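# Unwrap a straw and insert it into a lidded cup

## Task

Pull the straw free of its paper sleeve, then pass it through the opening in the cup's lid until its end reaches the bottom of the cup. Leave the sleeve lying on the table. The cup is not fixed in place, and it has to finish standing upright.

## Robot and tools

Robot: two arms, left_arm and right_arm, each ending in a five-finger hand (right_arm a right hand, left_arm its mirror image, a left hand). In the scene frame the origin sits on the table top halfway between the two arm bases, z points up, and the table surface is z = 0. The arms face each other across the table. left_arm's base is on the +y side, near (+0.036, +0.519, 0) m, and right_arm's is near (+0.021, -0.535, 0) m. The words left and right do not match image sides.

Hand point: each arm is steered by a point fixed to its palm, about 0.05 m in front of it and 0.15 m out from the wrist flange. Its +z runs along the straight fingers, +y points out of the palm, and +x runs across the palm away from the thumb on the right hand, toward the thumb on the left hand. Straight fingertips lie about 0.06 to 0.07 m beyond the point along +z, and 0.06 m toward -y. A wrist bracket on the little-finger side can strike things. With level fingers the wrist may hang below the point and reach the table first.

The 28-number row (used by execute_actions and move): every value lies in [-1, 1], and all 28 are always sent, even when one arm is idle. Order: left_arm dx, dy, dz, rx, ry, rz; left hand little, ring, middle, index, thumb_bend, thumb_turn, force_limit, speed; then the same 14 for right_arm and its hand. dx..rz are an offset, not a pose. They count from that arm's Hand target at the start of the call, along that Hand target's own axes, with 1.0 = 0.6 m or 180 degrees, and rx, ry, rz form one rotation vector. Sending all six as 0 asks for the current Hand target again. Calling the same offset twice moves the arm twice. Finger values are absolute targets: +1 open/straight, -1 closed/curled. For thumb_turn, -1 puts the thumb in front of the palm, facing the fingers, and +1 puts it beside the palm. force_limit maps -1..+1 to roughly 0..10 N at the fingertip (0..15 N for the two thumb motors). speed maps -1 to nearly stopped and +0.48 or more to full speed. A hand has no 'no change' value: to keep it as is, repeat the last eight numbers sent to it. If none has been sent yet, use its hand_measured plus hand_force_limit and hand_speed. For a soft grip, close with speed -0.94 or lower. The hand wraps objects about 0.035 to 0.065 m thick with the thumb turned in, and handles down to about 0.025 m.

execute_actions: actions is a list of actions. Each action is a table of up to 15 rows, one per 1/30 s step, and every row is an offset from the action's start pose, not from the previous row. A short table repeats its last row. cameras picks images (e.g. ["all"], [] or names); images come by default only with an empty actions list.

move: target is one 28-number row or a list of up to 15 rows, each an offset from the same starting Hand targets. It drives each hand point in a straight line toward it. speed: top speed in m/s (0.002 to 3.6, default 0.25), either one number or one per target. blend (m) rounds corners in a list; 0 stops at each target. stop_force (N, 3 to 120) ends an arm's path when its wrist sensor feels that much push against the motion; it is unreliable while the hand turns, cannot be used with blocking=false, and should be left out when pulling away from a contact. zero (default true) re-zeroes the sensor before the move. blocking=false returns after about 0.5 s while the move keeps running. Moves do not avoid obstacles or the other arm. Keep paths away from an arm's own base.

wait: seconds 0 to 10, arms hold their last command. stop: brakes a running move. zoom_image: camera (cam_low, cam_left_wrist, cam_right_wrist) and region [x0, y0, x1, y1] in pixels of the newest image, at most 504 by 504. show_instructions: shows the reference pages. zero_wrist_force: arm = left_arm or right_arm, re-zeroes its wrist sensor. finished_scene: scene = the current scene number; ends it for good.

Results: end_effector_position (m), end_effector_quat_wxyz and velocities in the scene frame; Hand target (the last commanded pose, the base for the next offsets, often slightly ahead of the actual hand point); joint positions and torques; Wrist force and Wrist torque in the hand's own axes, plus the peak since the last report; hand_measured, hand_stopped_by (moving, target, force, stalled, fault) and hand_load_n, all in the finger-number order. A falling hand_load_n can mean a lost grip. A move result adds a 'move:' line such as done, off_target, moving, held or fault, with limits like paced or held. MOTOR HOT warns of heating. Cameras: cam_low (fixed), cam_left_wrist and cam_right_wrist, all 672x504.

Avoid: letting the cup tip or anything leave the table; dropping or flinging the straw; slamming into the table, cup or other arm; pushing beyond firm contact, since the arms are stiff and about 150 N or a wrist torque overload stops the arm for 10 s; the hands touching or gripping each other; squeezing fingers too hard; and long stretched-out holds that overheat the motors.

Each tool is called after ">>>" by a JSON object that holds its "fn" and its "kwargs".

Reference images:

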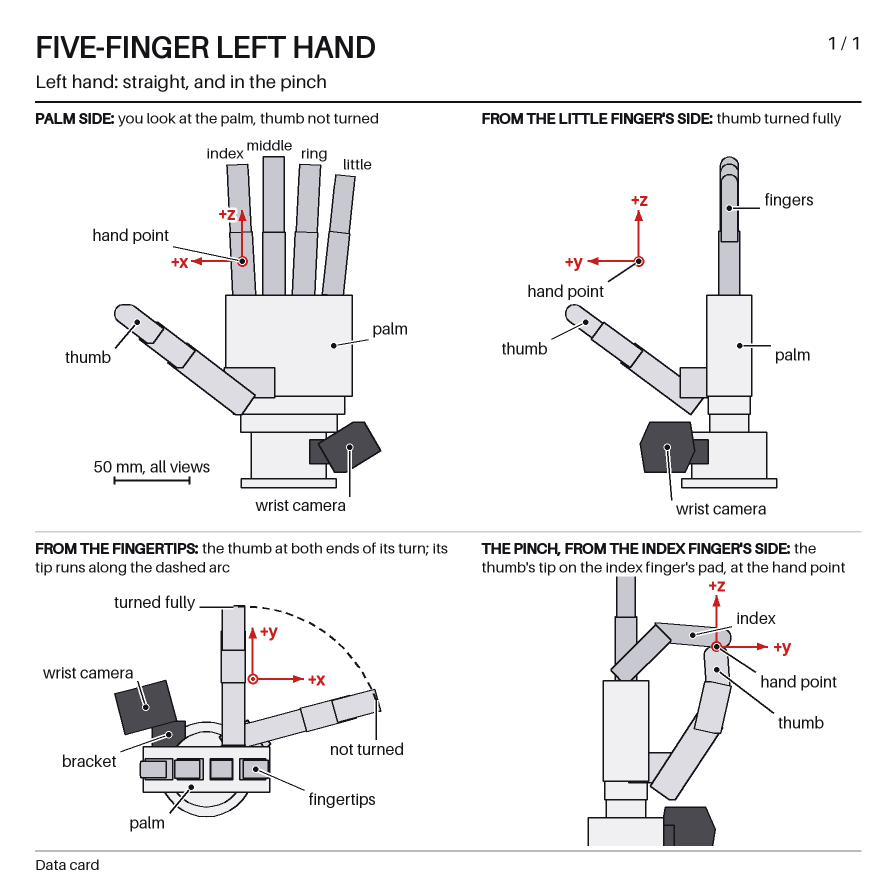

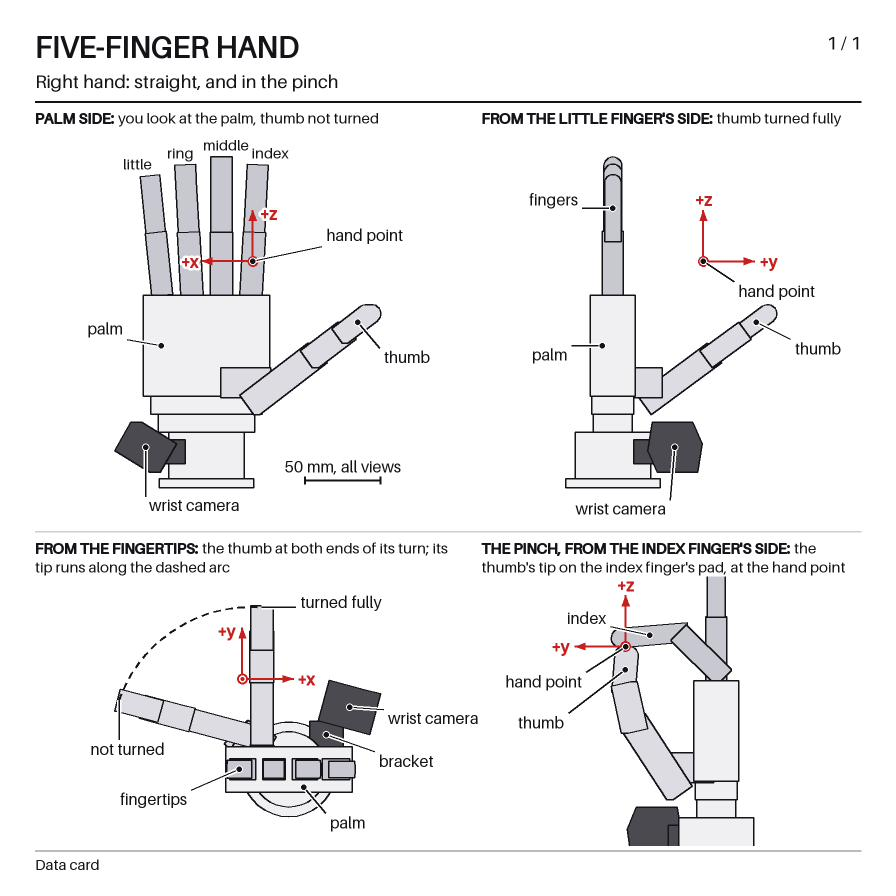

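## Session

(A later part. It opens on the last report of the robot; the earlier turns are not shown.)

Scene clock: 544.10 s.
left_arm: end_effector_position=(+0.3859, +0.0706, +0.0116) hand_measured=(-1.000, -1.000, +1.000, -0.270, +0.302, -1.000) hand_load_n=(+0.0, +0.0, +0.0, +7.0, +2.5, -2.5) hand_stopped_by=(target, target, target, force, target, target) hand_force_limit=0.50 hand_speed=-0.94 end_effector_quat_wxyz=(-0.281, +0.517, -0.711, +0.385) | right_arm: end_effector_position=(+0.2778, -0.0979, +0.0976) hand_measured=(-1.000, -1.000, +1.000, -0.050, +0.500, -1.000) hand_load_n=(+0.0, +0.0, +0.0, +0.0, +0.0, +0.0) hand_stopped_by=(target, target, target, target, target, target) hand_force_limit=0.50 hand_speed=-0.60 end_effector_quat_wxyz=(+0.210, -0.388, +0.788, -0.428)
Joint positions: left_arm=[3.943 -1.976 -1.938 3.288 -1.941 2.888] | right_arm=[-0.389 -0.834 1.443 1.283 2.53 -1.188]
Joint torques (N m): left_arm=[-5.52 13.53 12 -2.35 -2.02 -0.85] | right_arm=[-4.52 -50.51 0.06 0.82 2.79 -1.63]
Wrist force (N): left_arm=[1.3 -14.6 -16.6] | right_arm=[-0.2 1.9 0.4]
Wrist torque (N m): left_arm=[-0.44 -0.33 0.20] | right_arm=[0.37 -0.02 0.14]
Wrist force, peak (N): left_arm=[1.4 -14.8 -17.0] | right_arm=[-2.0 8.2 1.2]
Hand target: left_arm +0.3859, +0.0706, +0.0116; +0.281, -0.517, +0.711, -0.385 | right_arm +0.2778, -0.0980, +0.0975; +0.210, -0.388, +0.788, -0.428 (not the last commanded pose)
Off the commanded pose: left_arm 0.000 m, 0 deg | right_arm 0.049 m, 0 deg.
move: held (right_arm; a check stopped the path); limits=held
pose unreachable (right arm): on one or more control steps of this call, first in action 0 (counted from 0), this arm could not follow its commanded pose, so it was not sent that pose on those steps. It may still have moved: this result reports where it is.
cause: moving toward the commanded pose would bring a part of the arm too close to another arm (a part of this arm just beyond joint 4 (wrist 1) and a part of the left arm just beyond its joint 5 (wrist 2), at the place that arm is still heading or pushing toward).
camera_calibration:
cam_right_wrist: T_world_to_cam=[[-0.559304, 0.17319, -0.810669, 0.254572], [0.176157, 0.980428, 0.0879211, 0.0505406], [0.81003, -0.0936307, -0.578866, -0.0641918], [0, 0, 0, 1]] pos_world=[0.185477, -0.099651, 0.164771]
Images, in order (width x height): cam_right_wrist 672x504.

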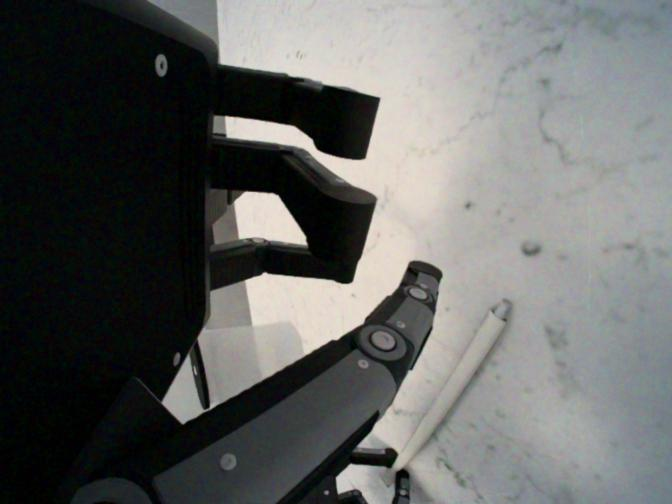

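>>> {"fn": "move", "kwargs": {"target": [0,0,0,0,0,0,-1,-1,1,-0.7,0.30,-1,0.5,-0.94,-0.0113,-0.1223,-0.1853,0,-0.595,-0.3866,-1,-1,1,-0.05,0.5,-1,0.5,-0.6], "speed": 0.15}}

>>> {"fn": "move", "kwargs": {"target": [[0,-0.0979,-0.0636,0,0,0,-1,-1,1,-0.7,0.30,-1,0.5,-0.94,0,0,0,0,0,0,-1,-1,1,-0.05,0.5,-1,0.5,-0.6],[-0.089,-0.1145,-0.038,0,0.2419,0.1571,-1,-1,1,-0.7,0.30,-1,0.5,-0.94,0,0,0,0,0,0,-1,-1,1,-0.05,0.5,-1,0.5,-0.6]], "speed": [0.03,0.08], "cameras": ["cam_low","cam_left_wrist","cam_right_wrist"]}}

Scene clock: 559.23 s.
left_arm: end_effector_position=(+0.3859, +0.0706, +0.0116) hand_measured=(-1.000, -1.000, +1.000, -0.270, +0.302, -1.000) hand_load_n=(+0.0, +0.0, +0.0, +7.0, +3.0, -2.5) hand_stopped_by=(target, target, target, force, target, target) hand_force_limit=0.50 hand_speed=-0.94 end_effector_quat_wxyz=(-0.281, +0.517, -0.711, +0.385) | right_arm: end_effector_position=(+0.2400, -0.0599, +0.2197) hand_measured=(-1.000, -1.000, +1.000, -0.050, +0.500, -1.000) hand_load_n=(+0.0, +0.0, +0.0, +0.0, +0.0, +0.0) hand_stopped_by=(target, target, target, target, target, target) hand_force_limit=0.50 hand_speed=-0.60 end_effector_quat_wxyz=(-0.476, +0.879, +0.001, -0.001)
Joint positions: left_arm=[3.943 -1.976 -1.938 3.288 -1.941 2.888] | right_arm=[-0.997 -1.406 1.702 0.623 0.757 -3.902]
Joint torques (N m): left_arm=[-5.14 13.23 14.9 -2.22 -2.05 -1.09] | right_arm=[10.09 -25.66 -6.51 2.67 -1.69 -1.68]
Wrist force (N): left_arm=[1.2 -14.3 -16.8] | right_arm=[-0.4 1.7 0.1]
Wrist torque (N m): left_arm=[-0.36 -0.33 0.19] | right_arm=[0.37 -0.01 0.07]
Wrist force, peak (N): left_arm=[1.1 -14.7 -17.0] | right_arm=[-0.1 2.6 -0.2]
Hand target: left_arm +0.3859, +0.0706, +0.0116; +0.281, -0.517, +0.711, -0.385 | right_arm +0.2399, -0.0599, +0.2196; -0.476, +0.879, +0.001, -0.001
Off the commanded pose: left_arm 0.000 m, 0 deg | right_arm 0.000 m, 0 deg.
move: done

Scene clock: 567.80 s.
left_arm: end_effector_position=(+0.4200, +0.1156, +0.0817) hand_measured=(-1.000, -1.000, +1.000, -0.270, +0.304, -1.000) hand_load_n=(+0.0, +0.0, +0.0, +6.0, +6.0, -2.0) hand_stopped_by=(target, target, target, force, target, target) hand_force_limit=0.50 hand_speed=-0.94 end_effector_quat_wxyz=(-0.083, +0.154, -0.866, +0.469) | right_arm: end_effector_position=(+0.2399, -0.0599, +0.2196) hand_measured=(-1.000, -1.000, +1.000, -0.050, +0.500, -1.000) hand_load_n=(+0.0, +0.0, -0.5, +0.0, +0.0, +0.0) hand_stopped_by=(target, target, target, target, target, target) hand_force_limit=0.50 hand_speed=-0.60 end_effector_quat_wxyz=(-0.476, +0.879, +0.001, -0.001)
Joint positions: left_arm=[4.453 -1.936 -1.818 2.897 -0.808 3.815] | right_arm=[-0.997 -1.406 1.702 0.623 0.757 -3.902]
Joint torques (N m): left_arm=[-7.03 37.1 4.55 -1.24 -0.18 1.02] | right_arm=[11.09 -20.16 -5.46 2.39 -2.76 -0.76]
Wrist force (N): left_arm=[0.0 -0.3 -0.1] | right_arm=[-0.3 1.5 0.0]
Wrist torque (N m): left_arm=[0.03 -0.04 0.01] | right_arm=[0.36 -0.01 0.09]
Wrist force, peak (N): left_arm=[0.9 -14.6 -16.5] | right_arm=[-0.5 1.9 -0.1]
Hand target: left_arm +0.4199, +0.1156, +0.0817; +0.083, -0.154, +0.866, -0.469 | right_arm +0.2399, -0.0599, +0.2196; -0.476, +0.879, +0.001, -0.001
Off the commanded pose: left_arm 0.000 m, 0 deg | right_arm 0.000 m, 0 deg.
move: done
camera_calibration:
cam_left_wrist: T_world_to_cam=[[-0.0361835, -0.575028, 0.817333, 0.0160225], [-0.987643, 0.145369, 0.0585503, 0.405537], [-0.152483, -0.805115, -0.573183, 0.317628], [0, 0, 0, 1]] pos_world=[0.449539, 0.205987, 0.145219]
cam_right_wrist: T_world_to_cam=[[0.202711, -0.549382, -0.810609, 0.0996115], [-0.883003, -0.460416, 0.091228, 0.176254], [-0.423337, 0.697278, -0.578437, 0.383804], [0, 0, 0, 1]] pos_world=[0.297918, -0.131743, 0.286673]

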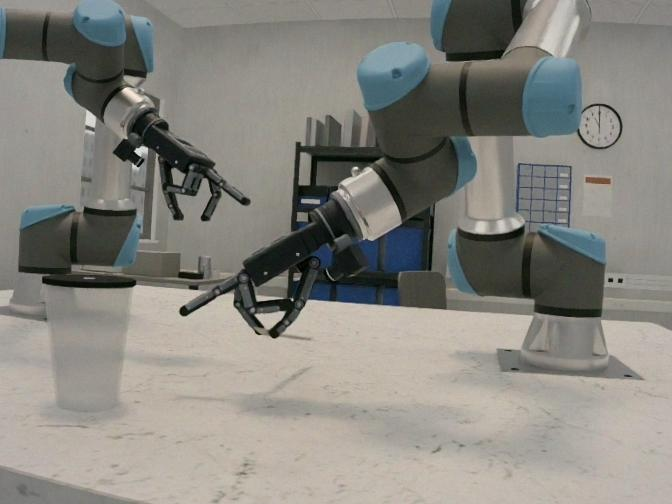

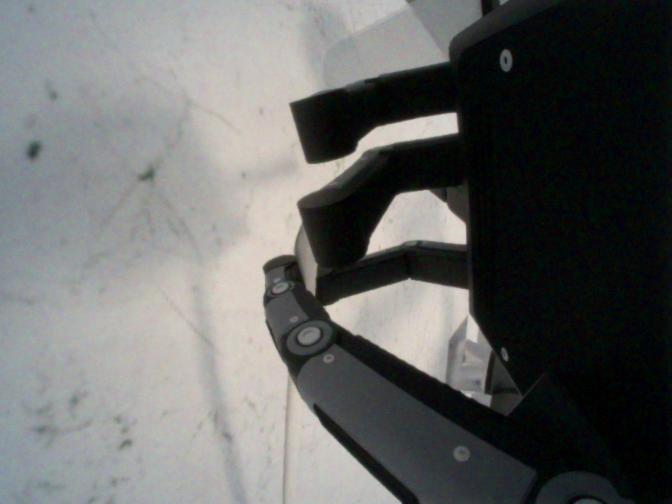

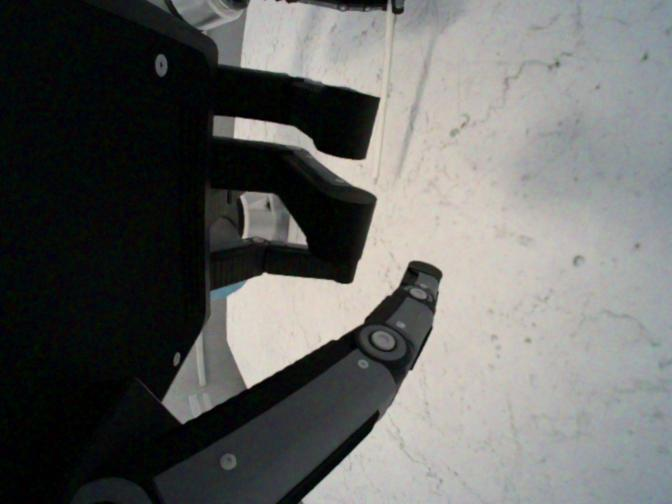

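>>> {"fn": "move", "kwargs": {"target": [0,0.077,0.05,0,0,0,-1,-1,1,-0.7,0.30,-1,0.5,-0.94,0,0,0,0,0,0,-1,-1,1,-0.05,0.5,-1,0.5,-0.6], "speed": 0.06}}

>>> {"fn": "move", "kwargs": {"target": [0,0.022,0.0143,0,0,0,-1,-1,1,-0.7,0.30,-1,0.5,-0.94,0,0.1,0.11,0,0,0,-1,-1,1,-0.05,0.5,-1,0.5,-0.6], "speed": 0.05, "stop_force": 4, "cameras": ["cam_low","cam_right_wrist"]}}

>>> {"fn": "zoom_image", "kwargs": {"camera": "cam_right_wrist", "region": [340, 100, 480, 260]}}

>>> {"fn": "zoom_image", "kwargs": {"camera": "cam_low", "region": [220, 290, 360, 400]}}

Scene clock: 573.27 s.
left_arm: end_effector_position=(+0.4197, +0.1157, +0.0265) hand_measured=(-1.000, -1.000, +1.000, -0.270, +0.304, -1.000) hand_load_n=(+0.0, +0.0, +0.0, +6.0, +6.5, -1.5) hand_stopped_by=(target, target, target, force, target, target) hand_force_limit=0.50 hand_speed=-0.94 end_effector_quat_wxyz=(-0.083, +0.154, -0.866, +0.469) | right_arm: end_effector_position=(+0.2399, -0.0599, +0.2196) hand_measured=(-1.000, -1.000, +1.000, -0.050, +0.500, -1.000) hand_load_n=(+0.0, +0.0, +0.0, +0.0, +0.0, +0.0) hand_stopped_by=(target, target, target, target, target, target) hand_force_limit=0.50 hand_speed=-0.60 end_effector_quat_wxyz=(-0.476, +0.879, +0.001, -0.001)
Joint positions: left_arm=[4.453 -2.02 -1.868 3.031 -0.807 3.815] | right_arm=[-0.997 -1.406 1.702 0.623 0.757 -3.902]
Joint torques (N m): left_arm=[5.56 39.7 25.91 -3.1 2.61 -1.21] | right_arm=[9.47 -21.39 -6.54 2.39 -2.82 -0.1]
Wrist force (N): left_arm=[0.4 -0.3 0.2] | right_arm=[-0.4 1.8 0.1]
Wrist torque (N m): left_arm=[0.02 -0.07 -0.01] | right_arm=[0.39 -0.01 0.09]
Wrist force, peak (N): left_arm=[0.1 -1.0 -0.5] | right_arm=[-0.3 2.1 0.4]
Hand target: left_arm +0.4198, +0.1157, +0.0266; +0.083, -0.154, +0.866, -0.469 | right_arm +0.2399, -0.0599, +0.2196; -0.476, +0.879, +0.001, -0.001
Off the commanded pose: left_arm 0.000 m, 0 deg | right_arm 0.000 m, 0 deg.
move: done

Scene clock: 576.13 s.
left_arm: end_effector_position=(+0.4198, +0.1157, +0.0123) hand_measured=(-1.000, -1.000, +1.000, -0.270, +0.304, -1.000) hand_load_n=(+0.0, +0.0, +0.0, +6.5, +5.5, -2.0) hand_stopped_by=(target, target, target, force, target, target) hand_force_limit=0.50 hand_speed=-0.94 end_effector_quat_wxyz=(-0.083, +0.154, -0.866, +0.469) | right_arm: end_effector_position=(+0.2397, -0.0374, +0.1333) hand_measured=(-1.000, -1.000, +1.000, -0.050, +0.500, -1.000) hand_load_n=(+0.0, +0.0, +0.0, +0.0, +0.0, +0.0) hand_stopped_by=(target, target, target, target, target, target) hand_force_limit=0.50 hand_speed=-0.60 end_effector_quat_wxyz=(-0.476, +0.879, +0.001, -0.001)
Joint positions: left_arm=[4.453 -2.045 -1.877 3.065 -0.807 3.815] | right_arm=[-0.945 -1.294 1.792 0.38 0.789 -3.844]
Joint torques (N m): left_arm=[4.07 38.12 24.19 -2.86 -1.8 0.09] | right_arm=[-7.25 -38.81 -28.56 -0.61 -2.79 -1.75]
Wrist force (N): left_arm=[-0.2 -4.0 -4.5] | right_arm=[0.0 1.8 -0.2]
Wrist torque (N m): left_arm=[-0.13 -0.09 0.03] | right_arm=[0.43 -0.01 0.13]
Wrist force, peak (N): left_arm=[0.2 -7.6 -10.3] | right_arm=[-0.3 2.3 0.0]
Hand target: left_arm +0.4198, +0.1157, +0.0123; +0.083, -0.154, +0.866, -0.469 (not the last commanded pose) | right_arm +0.2397, -0.0374, +0.1333; -0.476, +0.879, +0.001, -0.001
Off the commanded pose: left_arm 0.001 m, 0 deg | right_arm 0.000 m, 0 deg.
move: contact (left_arm)
camera_calibration:
cam_right_wrist: T_world_to_cam=[[0.202711, -0.549382, -0.810609, 0.0420373], [-0.883003, -0.460416, 0.091228, 0.194398], [-0.423337, 0.697278, -0.578437, 0.318154], [0, 0, 0, 1]] pos_world=[0.297818, -0.109243, 0.200373]
Images, in order (width x height): cam_low 672x504, cam_right_wrist 672x504.

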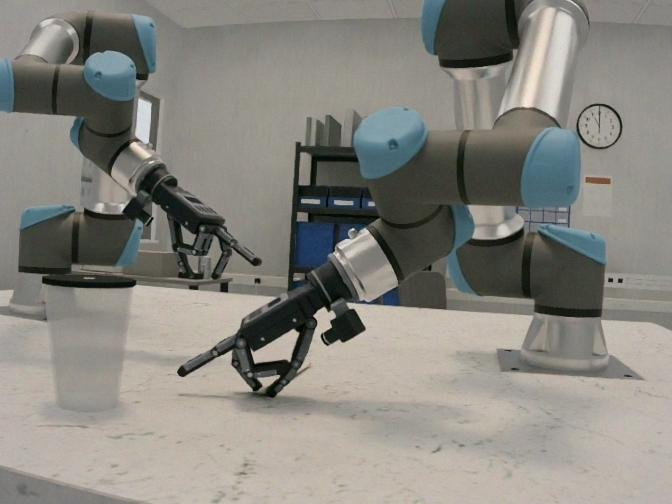

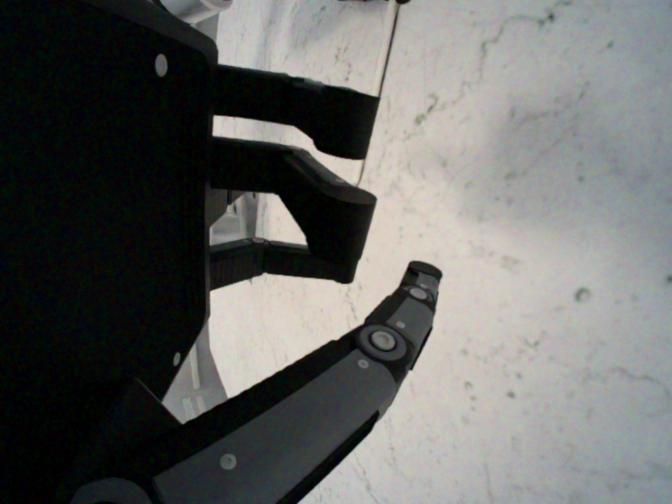

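Scaled by 3.150 from the camera's 672x504 image, which has a finer 960x720 frame.

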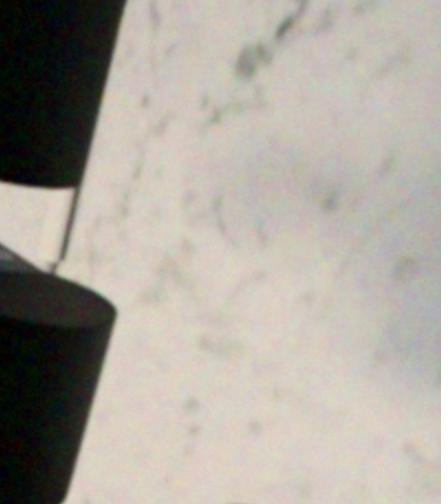

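Scaled by 3.600 from the camera's 672x504 image, which has a finer 960x720 frame.

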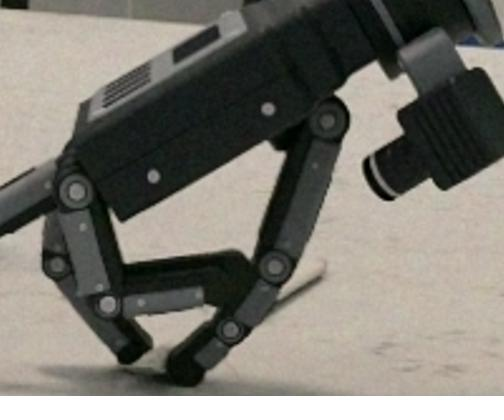

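>>> {"fn": "move", "kwargs": {"target": [0,0,0,0,0,0,-1,-1,1,-0.7,0.30,-1,0.5,-0.94,0.0205,-0.043,0.2906,0,0,0,-1,-1,1,-0.05,0.5,-1,0.5,-0.6], "speed": 0.1, "cameras": ["cam_low","cam_right_wrist"]}}

>>> {"fn": "zoom_image", "kwargs": {"camera": "cam_right_wrist", "region": [340, 180, 500, 320]}}

>>> {"fn": "zoom_image", "kwargs": {"camera": "cam_low", "region": [220, 290, 360, 400]}}

Scene clock: 585.33 s.
left_arm: end_effector_position=(+0.4198, +0.1157, +0.0123) hand_measured=(-1.000, -1.000, +1.000, -0.270, +0.304, -1.000) hand_load_n=(+0.5, +0.0, +0.0, +6.0, +5.0, -2.0) hand_stopped_by=(target, target, target, force, target, target) hand_force_limit=0.50 hand_speed=-0.94 end_effector_quat_wxyz=(-0.083, +0.154, -0.866, +0.469) | right_arm: end_effector_position=(+0.2516, +0.1227, +0.0598) hand_measured=(-1.000, -1.000, +1.000, -0.050, +0.500, -1.000) hand_load_n=(+0.0, +0.0, +0.0, +0.0, -0.5, +0.0) hand_stopped_by=(target, target, target, target, target, target) hand_force_limit=0.50 hand_speed=-0.60 end_effector_quat_wxyz=(-0.476, +0.879, +0.001, -0.001)
Joint positions: left_arm=[4.453 -2.045 -1.877 3.065 -0.807 3.815] | right_arm=[-0.693 -0.939 1.428 0.238 0.965 -3.609]
Joint torques (N m): left_arm=[-2.24 38.11 24.99 -1.88 -1.69 -1.41] | right_arm=[-0.59 -39.68 -15.16 2.09 -2.48 -1.12]
Wrist force (N): left_arm=[-0.3 -3.7 -4.4] | right_arm=[-0.1 1.8 0.3]
Wrist torque (N m): left_arm=[-0.10 -0.08 0.01] | right_arm=[0.38 -0.03 0.24]
Wrist force, peak (N): left_arm=[-0.2 -4.1 -4.6] | right_arm=[-0.1 2.2 0.2]
Hand target: left_arm +0.4198, +0.1157, +0.0123; +0.083, -0.154, +0.866, -0.469 | right_arm +0.2516, +0.1228, +0.0597; -0.476, +0.879, +0.001, -0.001
Off the commanded pose: left_arm 0.000 m, 0 deg | right_arm 0.000 m, 0 deg.
move: done
camera_calibration:
cam_right_wrist: T_world_to_cam=[[0.202782, -0.549344, -0.810617, 0.0679985], [-0.882987, -0.46046, 0.0911617, 0.28524], [-0.423336, 0.697278, -0.578437, 0.169], [0, 0, 0, 1]] pos_world=[0.309618, 0.0508567, 0.126873]
Images, in order (width x height): cam_low 672x504, cam_right_wrist 672x504.

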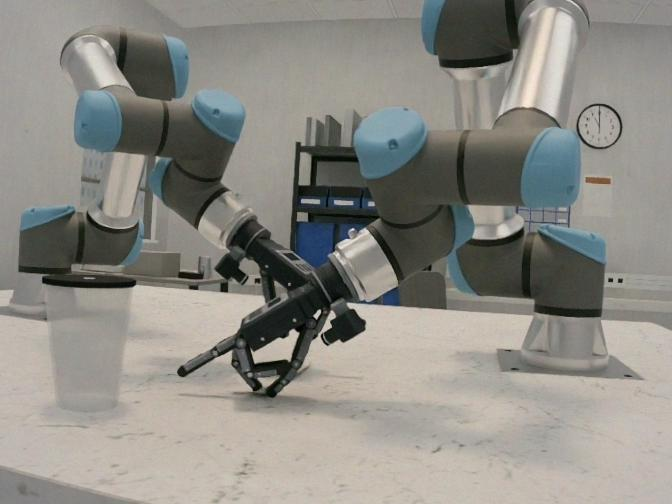

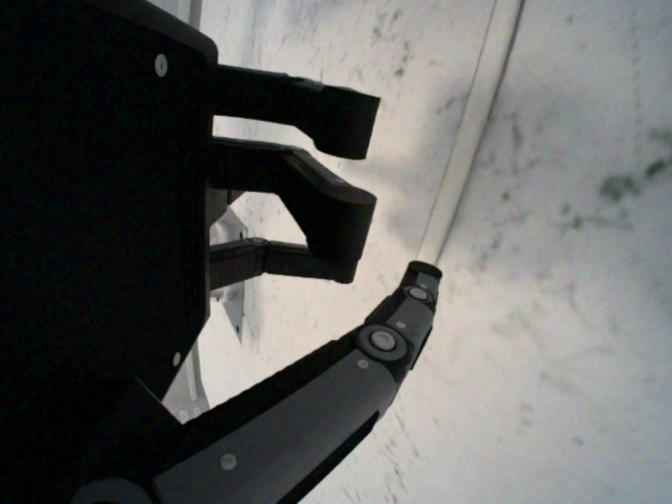

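Scaled by 3.150 from the camera's 672x504 image, which has a finer 960x720 frame.

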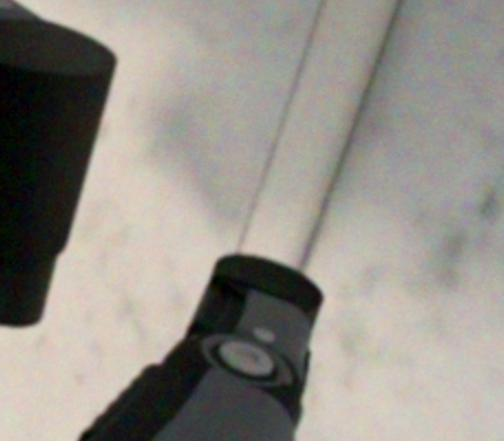

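Scaled by 3.600 from the camera's 672x504 image, which has a finer 960x720 frame.

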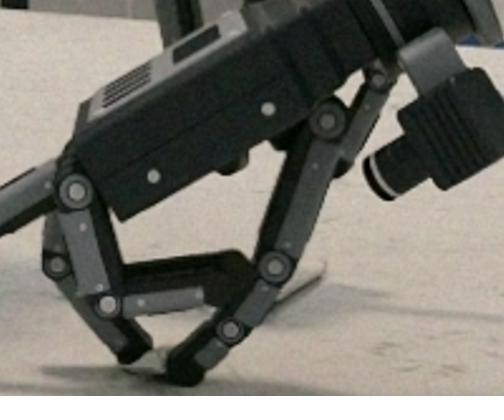

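>>> {"fn": "move", "kwargs": {"target": [0,0,0,0,0,0,-1,-1,1,-0.7,0.30,-1,0.5,-0.94,0,0.0365,0.0357,0,0,0,-1,-1,1,-0.05,0.5,-1,0.5,-0.6], "speed": 0.05, "cameras": ["cam_right_wrist"]}}

>>> {"fn": "zoom_image", "kwargs": {"camera": "cam_right_wrist", "region": [320, 180, 480, 320]}}

Scene clock: 590.93 s.
left_arm: end_effector_position=(+0.4198, +0.1157, +0.0123) hand_measured=(-1.000, -1.000, +1.000, -0.270, +0.304, -1.000) hand_load_n=(+0.0, +0.0, +0.0, +6.5, +5.0, -2.5) hand_stopped_by=(target, target, target, force, target, target) hand_force_limit=0.50 hand_speed=-0.94 end_effector_quat_wxyz=(-0.083, +0.154, -0.866, +0.469) | right_arm: end_effector_position=(+0.2514, +0.1287, +0.0296) hand_measured=(-1.000, -1.000, +1.000, -0.050, +0.500, -1.000) hand_load_n=(+0.0, +0.0, +0.0, +0.0, +0.0, +0.0) hand_stopped_by=(target, target, target, target, target, target) hand_force_limit=0.50 hand_speed=-0.60 end_effector_quat_wxyz=(-0.476, +0.879, +0.001, -0.001)
Joint positions: left_arm=[4.453 -2.045 -1.877 3.065 -0.807 3.815] | right_arm=[-0.686 -0.894 1.436 0.181 0.971 -3.603]
Joint torques (N m): left_arm=[-7.03 37.46 24.07 -1.18 -1.59 -1.42] | right_arm=[-1.97 -54.38 -12.9 2.26 -0.58 0.36]
Wrist force (N): left_arm=[-0.2 -3.9 -4.5] | right_arm=[0.0 2.0 0.6]
Wrist torque (N m): left_arm=[-0.12 -0.09 0.02] | right_arm=[0.37 -0.06 0.15]
Wrist force, peak (N): left_arm=[-0.1 -3.7 -5.1] | right_arm=[-0.2 2.1 0.9]
Hand target: left_arm +0.4198, +0.1157, +0.0123; +0.083, -0.154, +0.866, -0.469 | right_arm +0.2515, +0.1288, +0.0297; -0.476, +0.879, +0.001, -0.001
Off the commanded pose: left_arm 0.000 m, 0 deg | right_arm 0.000 m, 0 deg.
move: done
camera_calibration:
cam_right_wrist: T_world_to_cam=[[0.202583, -0.549482, -0.810574, 0.0468995], [-0.882979, -0.460422, 0.0914374, 0.290637], [-0.423449, 0.697196, -0.578454, 0.147346], [0, 0, 0, 1]] pos_world=[0.309518, 0.0568568, 0.0966734]
Images, in order (width x height): cam_right_wrist 672x504.

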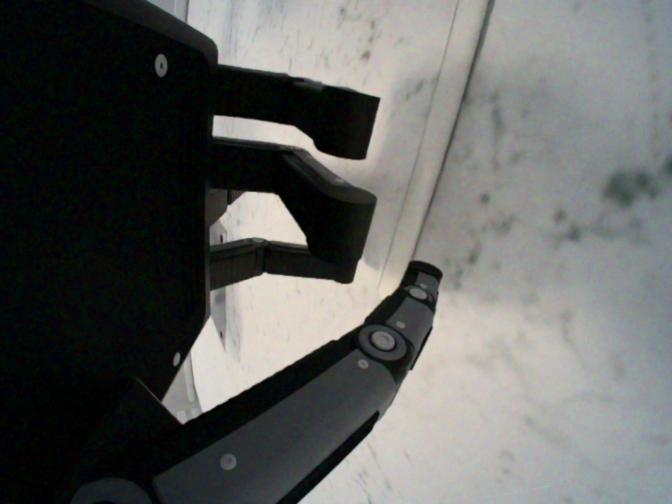

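Scaled by 3.150 from the camera's 672x504 image, which has a finer 960x720 frame.

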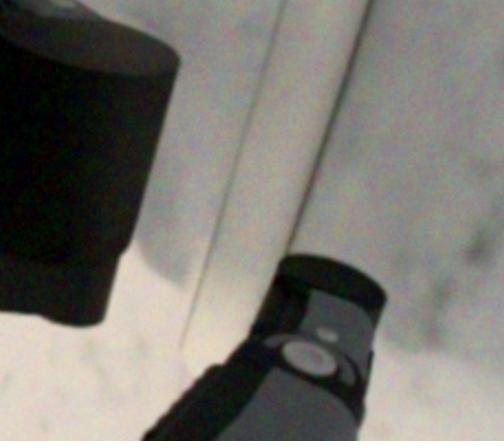

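>>> {"fn": "move", "kwargs": {"target": [0,0,0,0,0,0,-1,-1,1,-0.7,0.30,-1,0.5,-0.94,-0.0158,0.0084,0.0055,0,0,0,-1,-1,1,-0.05,0.5,-1,0.5,-0.6], "speed": 0.05}}

>>> {"fn": "move", "kwargs": {"target": [0,0,0,0,0,0,-1,-1,1,-0.7,0.30,-1,0.5,-0.94,0,0.021,0.0137,0,0,0,-1,-1,1,-0.05,0.5,-1,0.5,-0.6], "speed": 0.01, "stop_force": 4, "cameras": ["cam_right_wrist"]}}

>>> {"fn": "zoom_image", "kwargs": {"camera": "cam_right_wrist", "region": [320, 180, 480, 320]}}

Scene clock: 597.87 s.
left_arm: end_effector_position=(+0.4198, +0.1157, +0.0123) hand_measured=(-1.000, -1.000, +1.000, -0.270, +0.304, -1.000) hand_load_n=(+0.0, +0.0, -0.5, +6.0, +5.0, -2.0) hand_stopped_by=(target, target, target, force, target, target) hand_force_limit=0.50 hand_speed=-0.94 end_effector_quat_wxyz=(-0.083, +0.154, -0.866, +0.469) | right_arm: end_effector_position=(+0.2419, +0.1287, +0.0236) hand_measured=(-1.000, -1.000, +1.000, -0.050, +0.500, -1.000) hand_load_n=(+0.0, +0.0, +0.0, +0.0, +0.0, +0.0) hand_stopped_by=(target, target, target, target, target, target) hand_force_limit=0.50 hand_speed=-0.60 end_effector_quat_wxyz=(-0.476, +0.879, +0.001, -0.001) end_effector_velocity=(+0.001, +0.000, +0.001) end_effector_angular_velocity=(-0.002, -0.001, +0.000)
Joint positions: left_arm=[4.453 -2.045 -1.877 3.065 -0.807 3.815] | right_arm=[-0.672 -0.897 1.458 0.156 0.981 -3.592]
Joint velocities: left_arm=[within noise] | right_arm=[-0.001 0 -0.003 0.005 0 -0.003]
Joint torques (N m): left_arm=[-6.88 38 24.92 -0.81 -1.54 -1.37] | right_arm=[-6.91 -50.19 -26.64 2.59 -1.81 -0.92]
Wrist force (N): left_arm=[0.2 -3.7 -4.5] | right_arm=[-0.3 1.7 0.2]
Wrist torque (N m): left_arm=[-0.08 -0.15 0.04] | right_arm=[0.36 -0.01 0.13]
Wrist force, peak (N): left_arm=[-0.3 -3.9 -4.8] | right_arm=[-0.1 2.1 0.3]
Hand target: left_arm +0.4198, +0.1157, +0.0123; +0.083, -0.154, +0.866, -0.469 | right_arm +0.2421, +0.1287, +0.0237; -0.476, +0.879, +0.001, -0.001
Off the commanded pose: left_arm 0.000 m, 0 deg | right_arm 0.000 m, 0 deg.
move: done

Scene clock: 599.63 s.
left_arm: end_effector_position=(+0.4198, +0.1157, +0.0123) hand_measured=(-1.000, -1.000, +1.000, -0.270, +0.304, -1.000) hand_load_n=(+0.0, +0.0, +0.0, +6.5, +5.5, -2.0) hand_stopped_by=(target, target, target, force, target, target) hand_force_limit=0.50 hand_speed=-0.94 end_effector_quat_wxyz=(-0.083, +0.154, -0.866, +0.469) | right_arm: end_effector_position=(+0.2421, +0.1287, +0.0172) hand_measured=(-1.000, -1.000, +1.000, -0.050, +0.500, -1.000) hand_load_n=(+0.0, +0.0, +0.0, +0.0, +0.0, +0.0) hand_stopped_by=(target, target, target, target, target, target) hand_force_limit=0.50 hand_speed=-0.60 end_effector_quat_wxyz=(-0.476, +0.879, +0.001, -0.001)
Joint positions: left_arm=[4.453 -2.045 -1.877 3.065 -0.807 3.815] | right_arm=[-0.673 -0.888 1.463 0.143 0.98 -3.592]
Joint torques (N m): left_arm=[-5.77 38.32 24.41 -0.83 -1.41 -1.26] | right_arm=[-2.47 -53.54 -26.41 1.94 1.21 -1.37]
Wrist force (N): left_arm=[-0.3 -3.6 -4.4] | right_arm=[-0.1 -0.9 -2.6]
Wrist torque (N m): left_arm=[-0.08 -0.09 0.02] | right_arm=[0.18 -0.02 0.11]
Wrist force, peak (N): left_arm=[-0.5 -4.0 -4.6] | right_arm=[-0.8 -6.4 -7.9]
Hand target: left_arm +0.4198, +0.1157, +0.0123; +0.083, -0.154, +0.866, -0.469 | right_arm +0.2420, +0.1287, +0.0172; -0.476, +0.879, +0.001, -0.001 (not the last commanded pose)
Off the commanded pose: left_arm 0.000 m, 0 deg | right_arm 0.009 m, 0 deg.
move: contact (right_arm)
camera_calibration:
cam_right_wrist: T_world_to_cam=[[0.202675, -0.549326, -0.810656, 0.038723], [-0.882999, -0.460422, 0.0912341, 0.283494], [-0.423362, 0.697318, -0.57837, 0.136153], [0, 0, 0, 1]] pos_world=[0.300118, 0.0568567, 0.0842735]
Images, in order (width x height): cam_right_wrist 672x504.

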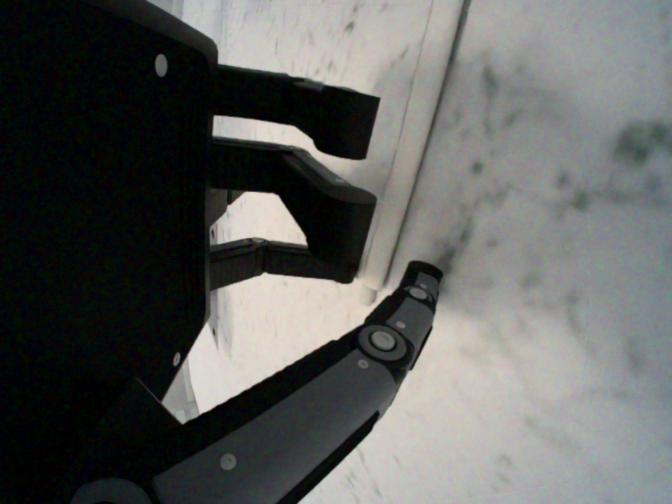

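Scaled by 3.150 from the camera's 672x504 image, which has a finer 960x720 frame.

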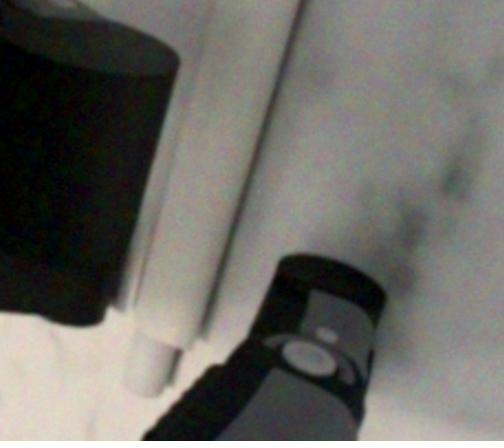

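>>> {"fn": "move", "kwargs": {"target": [[0,0,0,0,0,0,-1,-1,1,-0.7,0.30,-1,0.5,-0.94,0,-0.0042,-0.0027,0,0,0,-1,-1,1,-0.05,0.5,-1,0.5,-0.6],[0,0,0,0,0,0,-1,-1,1,-0.7,0.30,-1,0.5,-0.94,-0.0125,-0.0033,-0.0041,0,0,0,-1,-1,1,-0.05,0.5,-1,0.5,-0.6],[0,0,0,0,0,0,-1,-1,1,-0.7,0.30,-1,0.5,-0.94,-0.0125,0.0009,-0.0014,0,0,0,-1,-1,1,-0.05,0.5,-1,0.5,-0.6]], "speed": 0.02, "cameras": ["cam_right_wrist"]}}

>>> {"fn": "zoom_image", "kwargs": {"camera": "cam_right_wrist", "region": [320, 180, 480, 320]}}

Scene clock: 607.47 s.
left_arm: end_effector_position=(+0.4198, +0.1157, +0.0123) hand_measured=(-1.000, -1.000, +1.000, -0.270, +0.304, -1.000) hand_load_n=(+0.0, +0.0, +0.0, +6.5, +5.0, -2.0) hand_stopped_by=(target, target, target, force, target, target) hand_force_limit=0.50 hand_speed=-0.94 end_effector_quat_wxyz=(-0.083, +0.154, -0.866, +0.469) | right_arm: end_effector_position=(+0.2345, +0.1277, +0.0171) hand_measured=(-1.000, -1.000, +1.000, -0.050, +0.500, -1.000) hand_load_n=(+0.5, +0.0, -0.5, +0.0, -0.5, +0.0) hand_stopped_by=(target, target, target, target, target, target) hand_force_limit=0.50 hand_speed=-0.60 end_effector_quat_wxyz=(-0.476, +0.879, +0.001, -0.001)
Joint positions: left_arm=[4.453 -2.045 -1.877 3.065 -0.807 3.815] | right_arm=[-0.663 -0.898 1.48 0.132 0.988 -3.585]
Joint torques (N m): left_arm=[-6.54 38.4 23.9 -0.57 -1.46 -1.38] | right_arm=[-5.86 -50.73 -12.76 2.41 -2.3 -1.58]
Wrist force (N): left_arm=[-0.1 -3.8 -4.4] | right_arm=[-0.5 -2.6 -4.1]
Wrist torque (N m): left_arm=[-0.10 -0.12 0.04] | right_arm=[0.08 0.03 0.07]
Wrist force, peak (N): left_arm=[-0.1 -3.9 -4.7] | right_arm=[-0.5 -3.4 -4.9]
Hand target: left_arm +0.4198, +0.1157, +0.0123; +0.083, -0.154, +0.866, -0.469 | right_arm +0.2346, +0.1277, +0.0172; -0.476, +0.879, +0.001, -0.001
Off the commanded pose: left_arm 0.000 m, 0 deg | right_arm 0.000 m, 0 deg.
move: done
camera_calibration:
cam_right_wrist: T_world_to_cam=[[0.202675, -0.549326, -0.810656, 0.0396127], [-0.882999, -0.460422, 0.0912341, 0.27642], [-0.423362, 0.697318, -0.57837, 0.133617], [0, 0, 0, 1]] pos_world=[0.292618, 0.0558567, 0.0841735]
Images, in order (width x height): cam_right_wrist 672x504.

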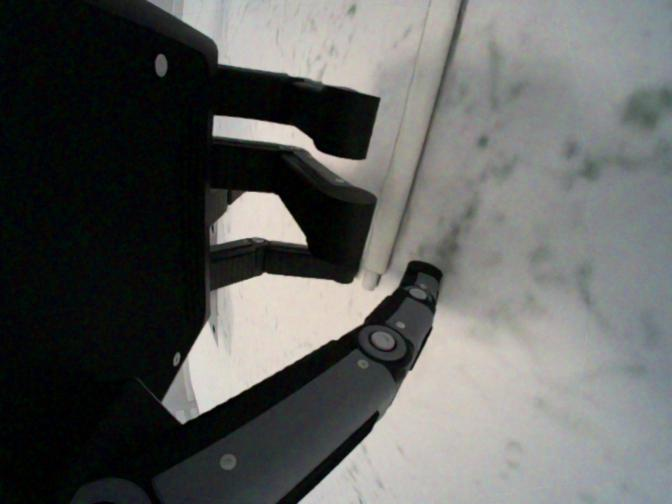

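Scaled by 3.150 from the camera's 672x504 image, which has a finer 960x720 frame.

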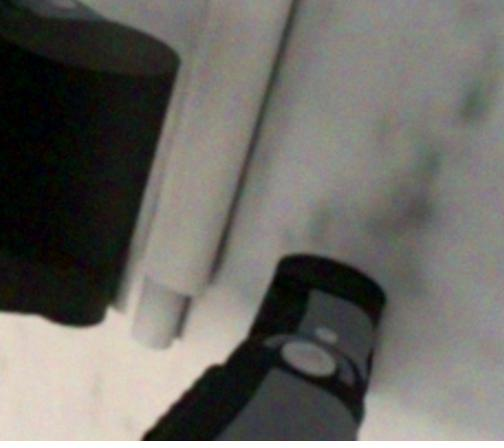

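>>> {"fn": "execute_actions", "kwargs": {"actions": [[[0,0,0,0,0,0,-1,-1,1,-0.7,0.30,-1,0.5,-0.94,0,0.0018,-0.0028,0,0,0,-1,-1,1,-0.05,0.5,-1,0.5,-0.6]],[[0,0,0,0,0,0,-1,-1,1,-0.7,0.30,-1,0.5,-0.94,0,0.0014,0.0009,0,0,0,-1,-1,1,-0.09,0.46,-1,0.5,-0.9]],[[0,0,0,0,0,0,-1,-1,1,-0.7,0.30,-1,0.5,-0.94,0,0.0014,0.0009,0,0,0,-1,-1,1,-0.13,0.42,-1,0.5,-0.9]],[[0,0,0,0,0,0,-1,-1,1,-0.7,0.30,-1,0.5,-0.94,0,0.0014,0.0009,0,0,0,-1,-1,1,-0.17,0.38,-1,0.5,-0.9]],[[0,0,0,0,0,0,-1,-1,1,-0.7,0.30,-1,0.5,-0.94,0,0.0014,0.0009,0,0,0,-1,-1,1,-0.21,0.34,-1,0.5,-0.9]],[[0,0,0,0,0,0,-1,-1,1,-0.7,0.30,-1,0.5,-0.94,0,0.0014,0.0009,0,0,0,-1,-1,1,-0.25,0.30,-1,0.5,-0.9]]], "cameras": ["cam_right_wrist"]}}

>>> {"fn": "zoom_image", "kwargs": {"camera": "cam_right_wrist", "region": [320, 180, 480, 320]}}

Scene clock: 618.97 s.
left_arm: end_effector_position=(+0.4198, +0.1157, +0.0123) hand_measured=(-1.000, -1.000, +1.000, -0.270, +0.304, -1.000) hand_load_n=(+0.0, +0.0, +0.0, +6.0, +5.5, -2.0) hand_stopped_by=(target, target, target, force, target, target) hand_force_limit=0.50 hand_speed=-0.94 end_effector_quat_wxyz=(-0.083, +0.154, -0.866, +0.469) | right_arm: end_effector_position=(+0.2345, +0.1257, +0.0122) hand_measured=(-1.000, -1.000, +1.000, -0.250, +0.300, -1.000) hand_load_n=(+0.0, +0.0, +0.0, +1.0, +1.0, +0.0) hand_stopped_by=(target, target, target, target, target, target) hand_force_limit=0.50 hand_speed=-0.90 end_effector_quat_wxyz=(-0.476, +0.879, +0.001, -0.001)
Joint positions: left_arm=[4.453 -2.045 -1.877 3.065 -0.807 3.815] | right_arm=[-0.666 -0.895 1.489 0.12 0.986 -3.587]
Joint torques (N m): left_arm=[-7.13 38.18 24.33 -0.93 -1.71 -1.38] | right_arm=[1.06 -48.32 -10.07 2.15 -0.19 -1.45]
Wrist force (N): left_arm=[-1.3 -3.8 -4.3] | right_arm=[-0.7 -0.6 -2.0]
Wrist torque (N m): left_arm=[-0.09 -0.08 0.03] | right_arm=[0.24 0.01 0.18]
Wrist force, peak (N): left_arm=[-1.3 -4.1 -4.5] | right_arm=[-0.5 -17.5 -20.4]
Hand target: left_arm +0.4198, +0.1157, +0.0123; +0.083, -0.154, +0.866, -0.469 | right_arm +0.2345, +0.1257, +0.0122; -0.476, +0.879, +0.001, -0.001
Off the commanded pose: left_arm 0.000 m, 0 deg | right_arm 0.000 m, 0 deg.
camera_calibration:
cam_right_wrist: T_world_to_cam=[[0.202655, -0.549444, -0.810582, 0.0345483], [-0.882962, -0.460466, 0.0913712, 0.275927], [-0.423449, 0.697196, -0.578454, 0.132216], [0, 0, 0, 1]] pos_world=[0.292618, 0.0538567, 0.0792734]
Images, in order (width x height): cam_right_wrist 672x504.

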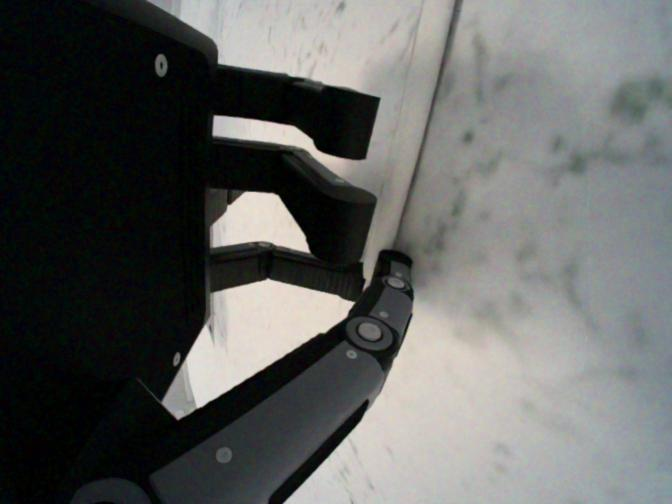

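Scaled by 3.150 from the camera's 672x504 image, which has a finer 960x720 frame.

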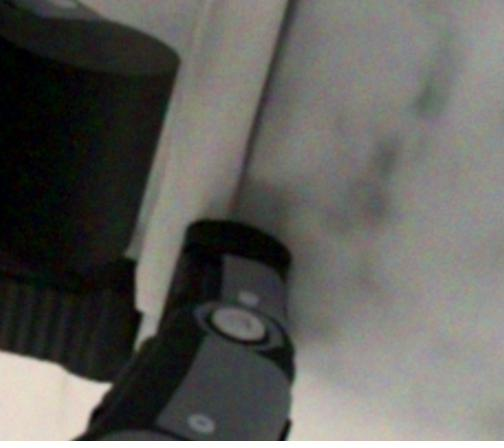

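Good: straw between. Close.

>>> {"fn": "execute_actions", "kwargs": {"actions": [[[0,0,0,0,0,0,-1,-1,1,-0.7,0.30,-1,0.5,-0.94,0,0.0003,0.0002,0,0,0,-1,-1,1,-0.7,0.30,-1,0.5,-0.94]],[[0,0,0,0,0,0,-1,-1,1,-0.7,0.30,-1,0.5,-0.94,0,0.0003,0.0002,0,0,0,-1,-1,1,-0.7,0.30,-1,0.5,-0.94]]], "cameras": ["cam_right_wrist"]}}

>>> {"fn": "zoom_image", "kwargs": {"camera": "cam_right_wrist", "region": [320, 180, 480, 320]}}

Scene clock: 622.90 s.
left_arm: end_effector_position=(+0.4198, +0.1157, +0.0123) hand_measured=(-1.000, -1.000, +1.000, -0.270, +0.304, -1.000) hand_load_n=(+0.0, +0.0, +0.0, +6.0, +5.5, -2.0) hand_stopped_by=(target, target, target, force, target, target) hand_force_limit=0.50 hand_speed=-0.94 end_effector_quat_wxyz=(-0.083, +0.154, -0.866, +0.469) | right_arm: end_effector_position=(+0.2346, +0.1257, +0.0118) hand_measured=(-1.000, -1.000, +1.000, -0.270, +0.302, -1.000) hand_load_n=(+0.0, +0.0, +0.0, +9.0, +1.5, -0.5) hand_stopped_by=(target, target, target, force, target, target) hand_force_limit=0.50 hand_speed=-0.94 end_effector_quat_wxyz=(-0.476, +0.879, +0.001, -0.001)
Joint positions: left_arm=[4.453 -2.045 -1.877 3.065 -0.807 3.815] | right_arm=[-0.666 -0.895 1.49 0.119 0.986 -3.587]
Joint torques (N m): left_arm=[-5.98 37.24 22.17 -0.75 -1.29 -1.44] | right_arm=[-3.12 -33.02 -0.46 0.66 1.87 -0.69]
Wrist force (N): left_arm=[-1.0 -3.8 -4.5] | right_arm=[-1.8 -9.9 -6.4]
Wrist torque (N m): left_arm=[-0.14 -0.11 0.05] | right_arm=[-0.18 0.11 0.08]
Wrist force, peak (N): left_arm=[-1.2 -4.4 -4.5] | right_arm=[-1.9 -10.0 -6.7]
Hand target: left_arm +0.4198, +0.1157, +0.0123; +0.083, -0.154, +0.866, -0.469 | right_arm +0.2345, +0.1257, +0.0118; -0.476, +0.879, +0.001, -0.001
Off the commanded pose: left_arm 0.000 m, 0 deg | right_arm 0.000 m, 0 deg.
camera_calibration:
cam_right_wrist: T_world_to_cam=[[0.202675, -0.549326, -0.810656, 0.0342176], [-0.882999, -0.460422, 0.0912341, 0.275983], [-0.423362, 0.697318, -0.57837, 0.131946], [0, 0, 0, 1]] pos_world=[0.292618, 0.0538567, 0.0788735]
Images, in order (width x height): cam_right_wrist 672x504.

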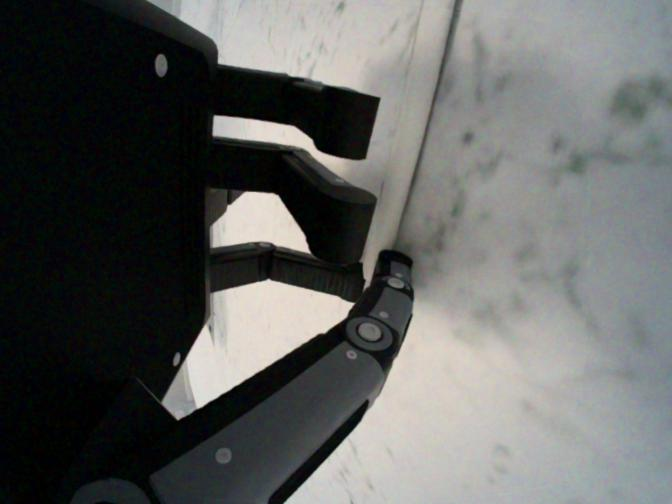

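Scaled by 3.150 from the camera's 672x504 image, which has a finer 960x720 frame.

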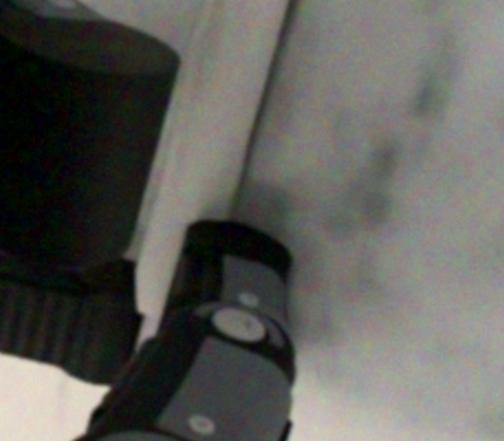

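>>> {"fn": "move", "kwargs": {"target": [[0,-0.014,-0.0091,0,0,0,-1,-1,1,-0.7,0.30,-1,0.5,-0.94,0,-0.014,-0.0091,0,0,0,-1,-1,1,-0.7,0.30,-1,0.5,-0.94],[0.0342,-0.0008,-0.1212,0,0,0,-1,-1,1,-0.7,0.30,-1,0.5,-0.94,-0.0667,-0.1014,0.0336,0,0,0,-1,-1,1,-0.7,0.30,-1,0.5,-0.94]], "speed": [0.02,0.04], "cameras": ["cam_right_wrist","cam_low"]}}

>>> {"fn": "zoom_image", "kwargs": {"camera": "cam_right_wrist", "region": [320, 180, 480, 320]}}

Scene clock: 636.13 s.
left_arm: end_effector_position=(+0.3796, +0.1656, +0.0524) hand_measured=(-1.000, -1.000, +1.000, -0.270, +0.304, -1.000) hand_load_n=(+0.0, +0.0, +0.0, +6.5, +5.5, -1.0) hand_stopped_by=(target, target, target, force, target, target) hand_force_limit=0.50 hand_speed=-0.94 end_effector_quat_wxyz=(-0.083, +0.154, -0.866, +0.469) | right_arm: end_effector_position=(+0.1945, +0.1758, +0.0518) hand_measured=(-1.000, -1.000, +1.000, -0.270, +0.302, -1.000) hand_load_n=(+0.0, +0.0, +0.0, +7.0, +5.0, -0.5) hand_stopped_by=(target, target, target, force, target, target) hand_force_limit=0.50 hand_speed=-0.94 end_effector_quat_wxyz=(-0.476, +0.879, +0.001, -0.001)
Joint positions: left_arm=[4.566 -1.88 -2.02 2.951 -0.737 3.943] | right_arm=[-0.55 -0.891 1.356 0.205 1.075 -3.501]
Joint torques (N m): left_arm=[-8.58 17.17 25.02 -0.11 -1.21 -1.64] | right_arm=[-6.73 -54.96 -4.65 -1.66 -2.66 -1.51]
Wrist force (N): left_arm=[-0.1 -0.3 0.1] | right_arm=[-0.5 2.0 0.1]
Wrist torque (N m): left_arm=[0.02 -0.09 -0.02] | right_arm=[0.38 0.00 0.19]
Wrist force, peak (N): left_arm=[-0.9 -3.9 -4.7] | right_arm=[-1.8 -10.1 -6.6]
Hand target: left_arm +0.3797, +0.1656, +0.0524; +0.083, -0.154, +0.866, -0.469 | right_arm +0.1945, +0.1757, +0.0518; -0.476, +0.879, +0.001, -0.001
Off the commanded pose: left_arm 0.000 m, 0 deg | right_arm 0.000 m, 0 deg.
move: done
camera_calibration:
cam_right_wrist: T_world_to_cam=[[0.202543, -0.549521, -0.810557, 0.102334], [-0.883027, -0.46033, 0.0914314, 0.259966], [-0.423367, 0.697225, -0.578479, 0.103193], [0, 0, 0, 1]] pos_world=[0.252519, 0.103957, 0.118873]
Images, in order (width x height): cam_low 672x504, cam_right_wrist 672x504.

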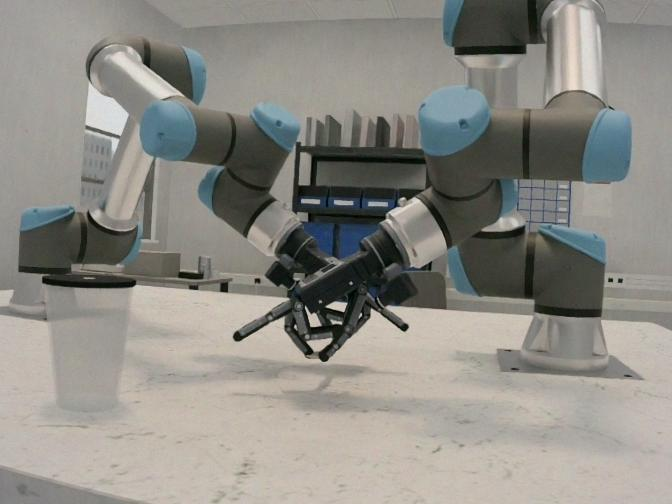

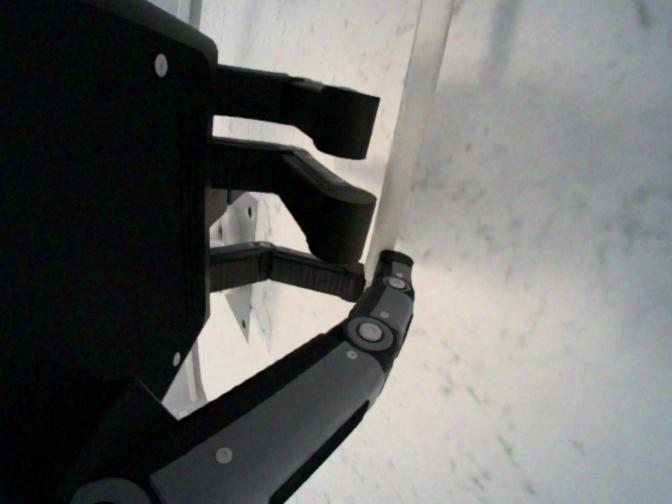

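Scaled by 3.150 from the camera's 672x504 image, which has a finer 960x720 frame.

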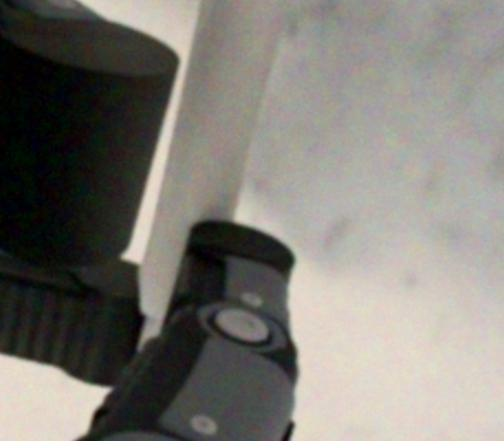

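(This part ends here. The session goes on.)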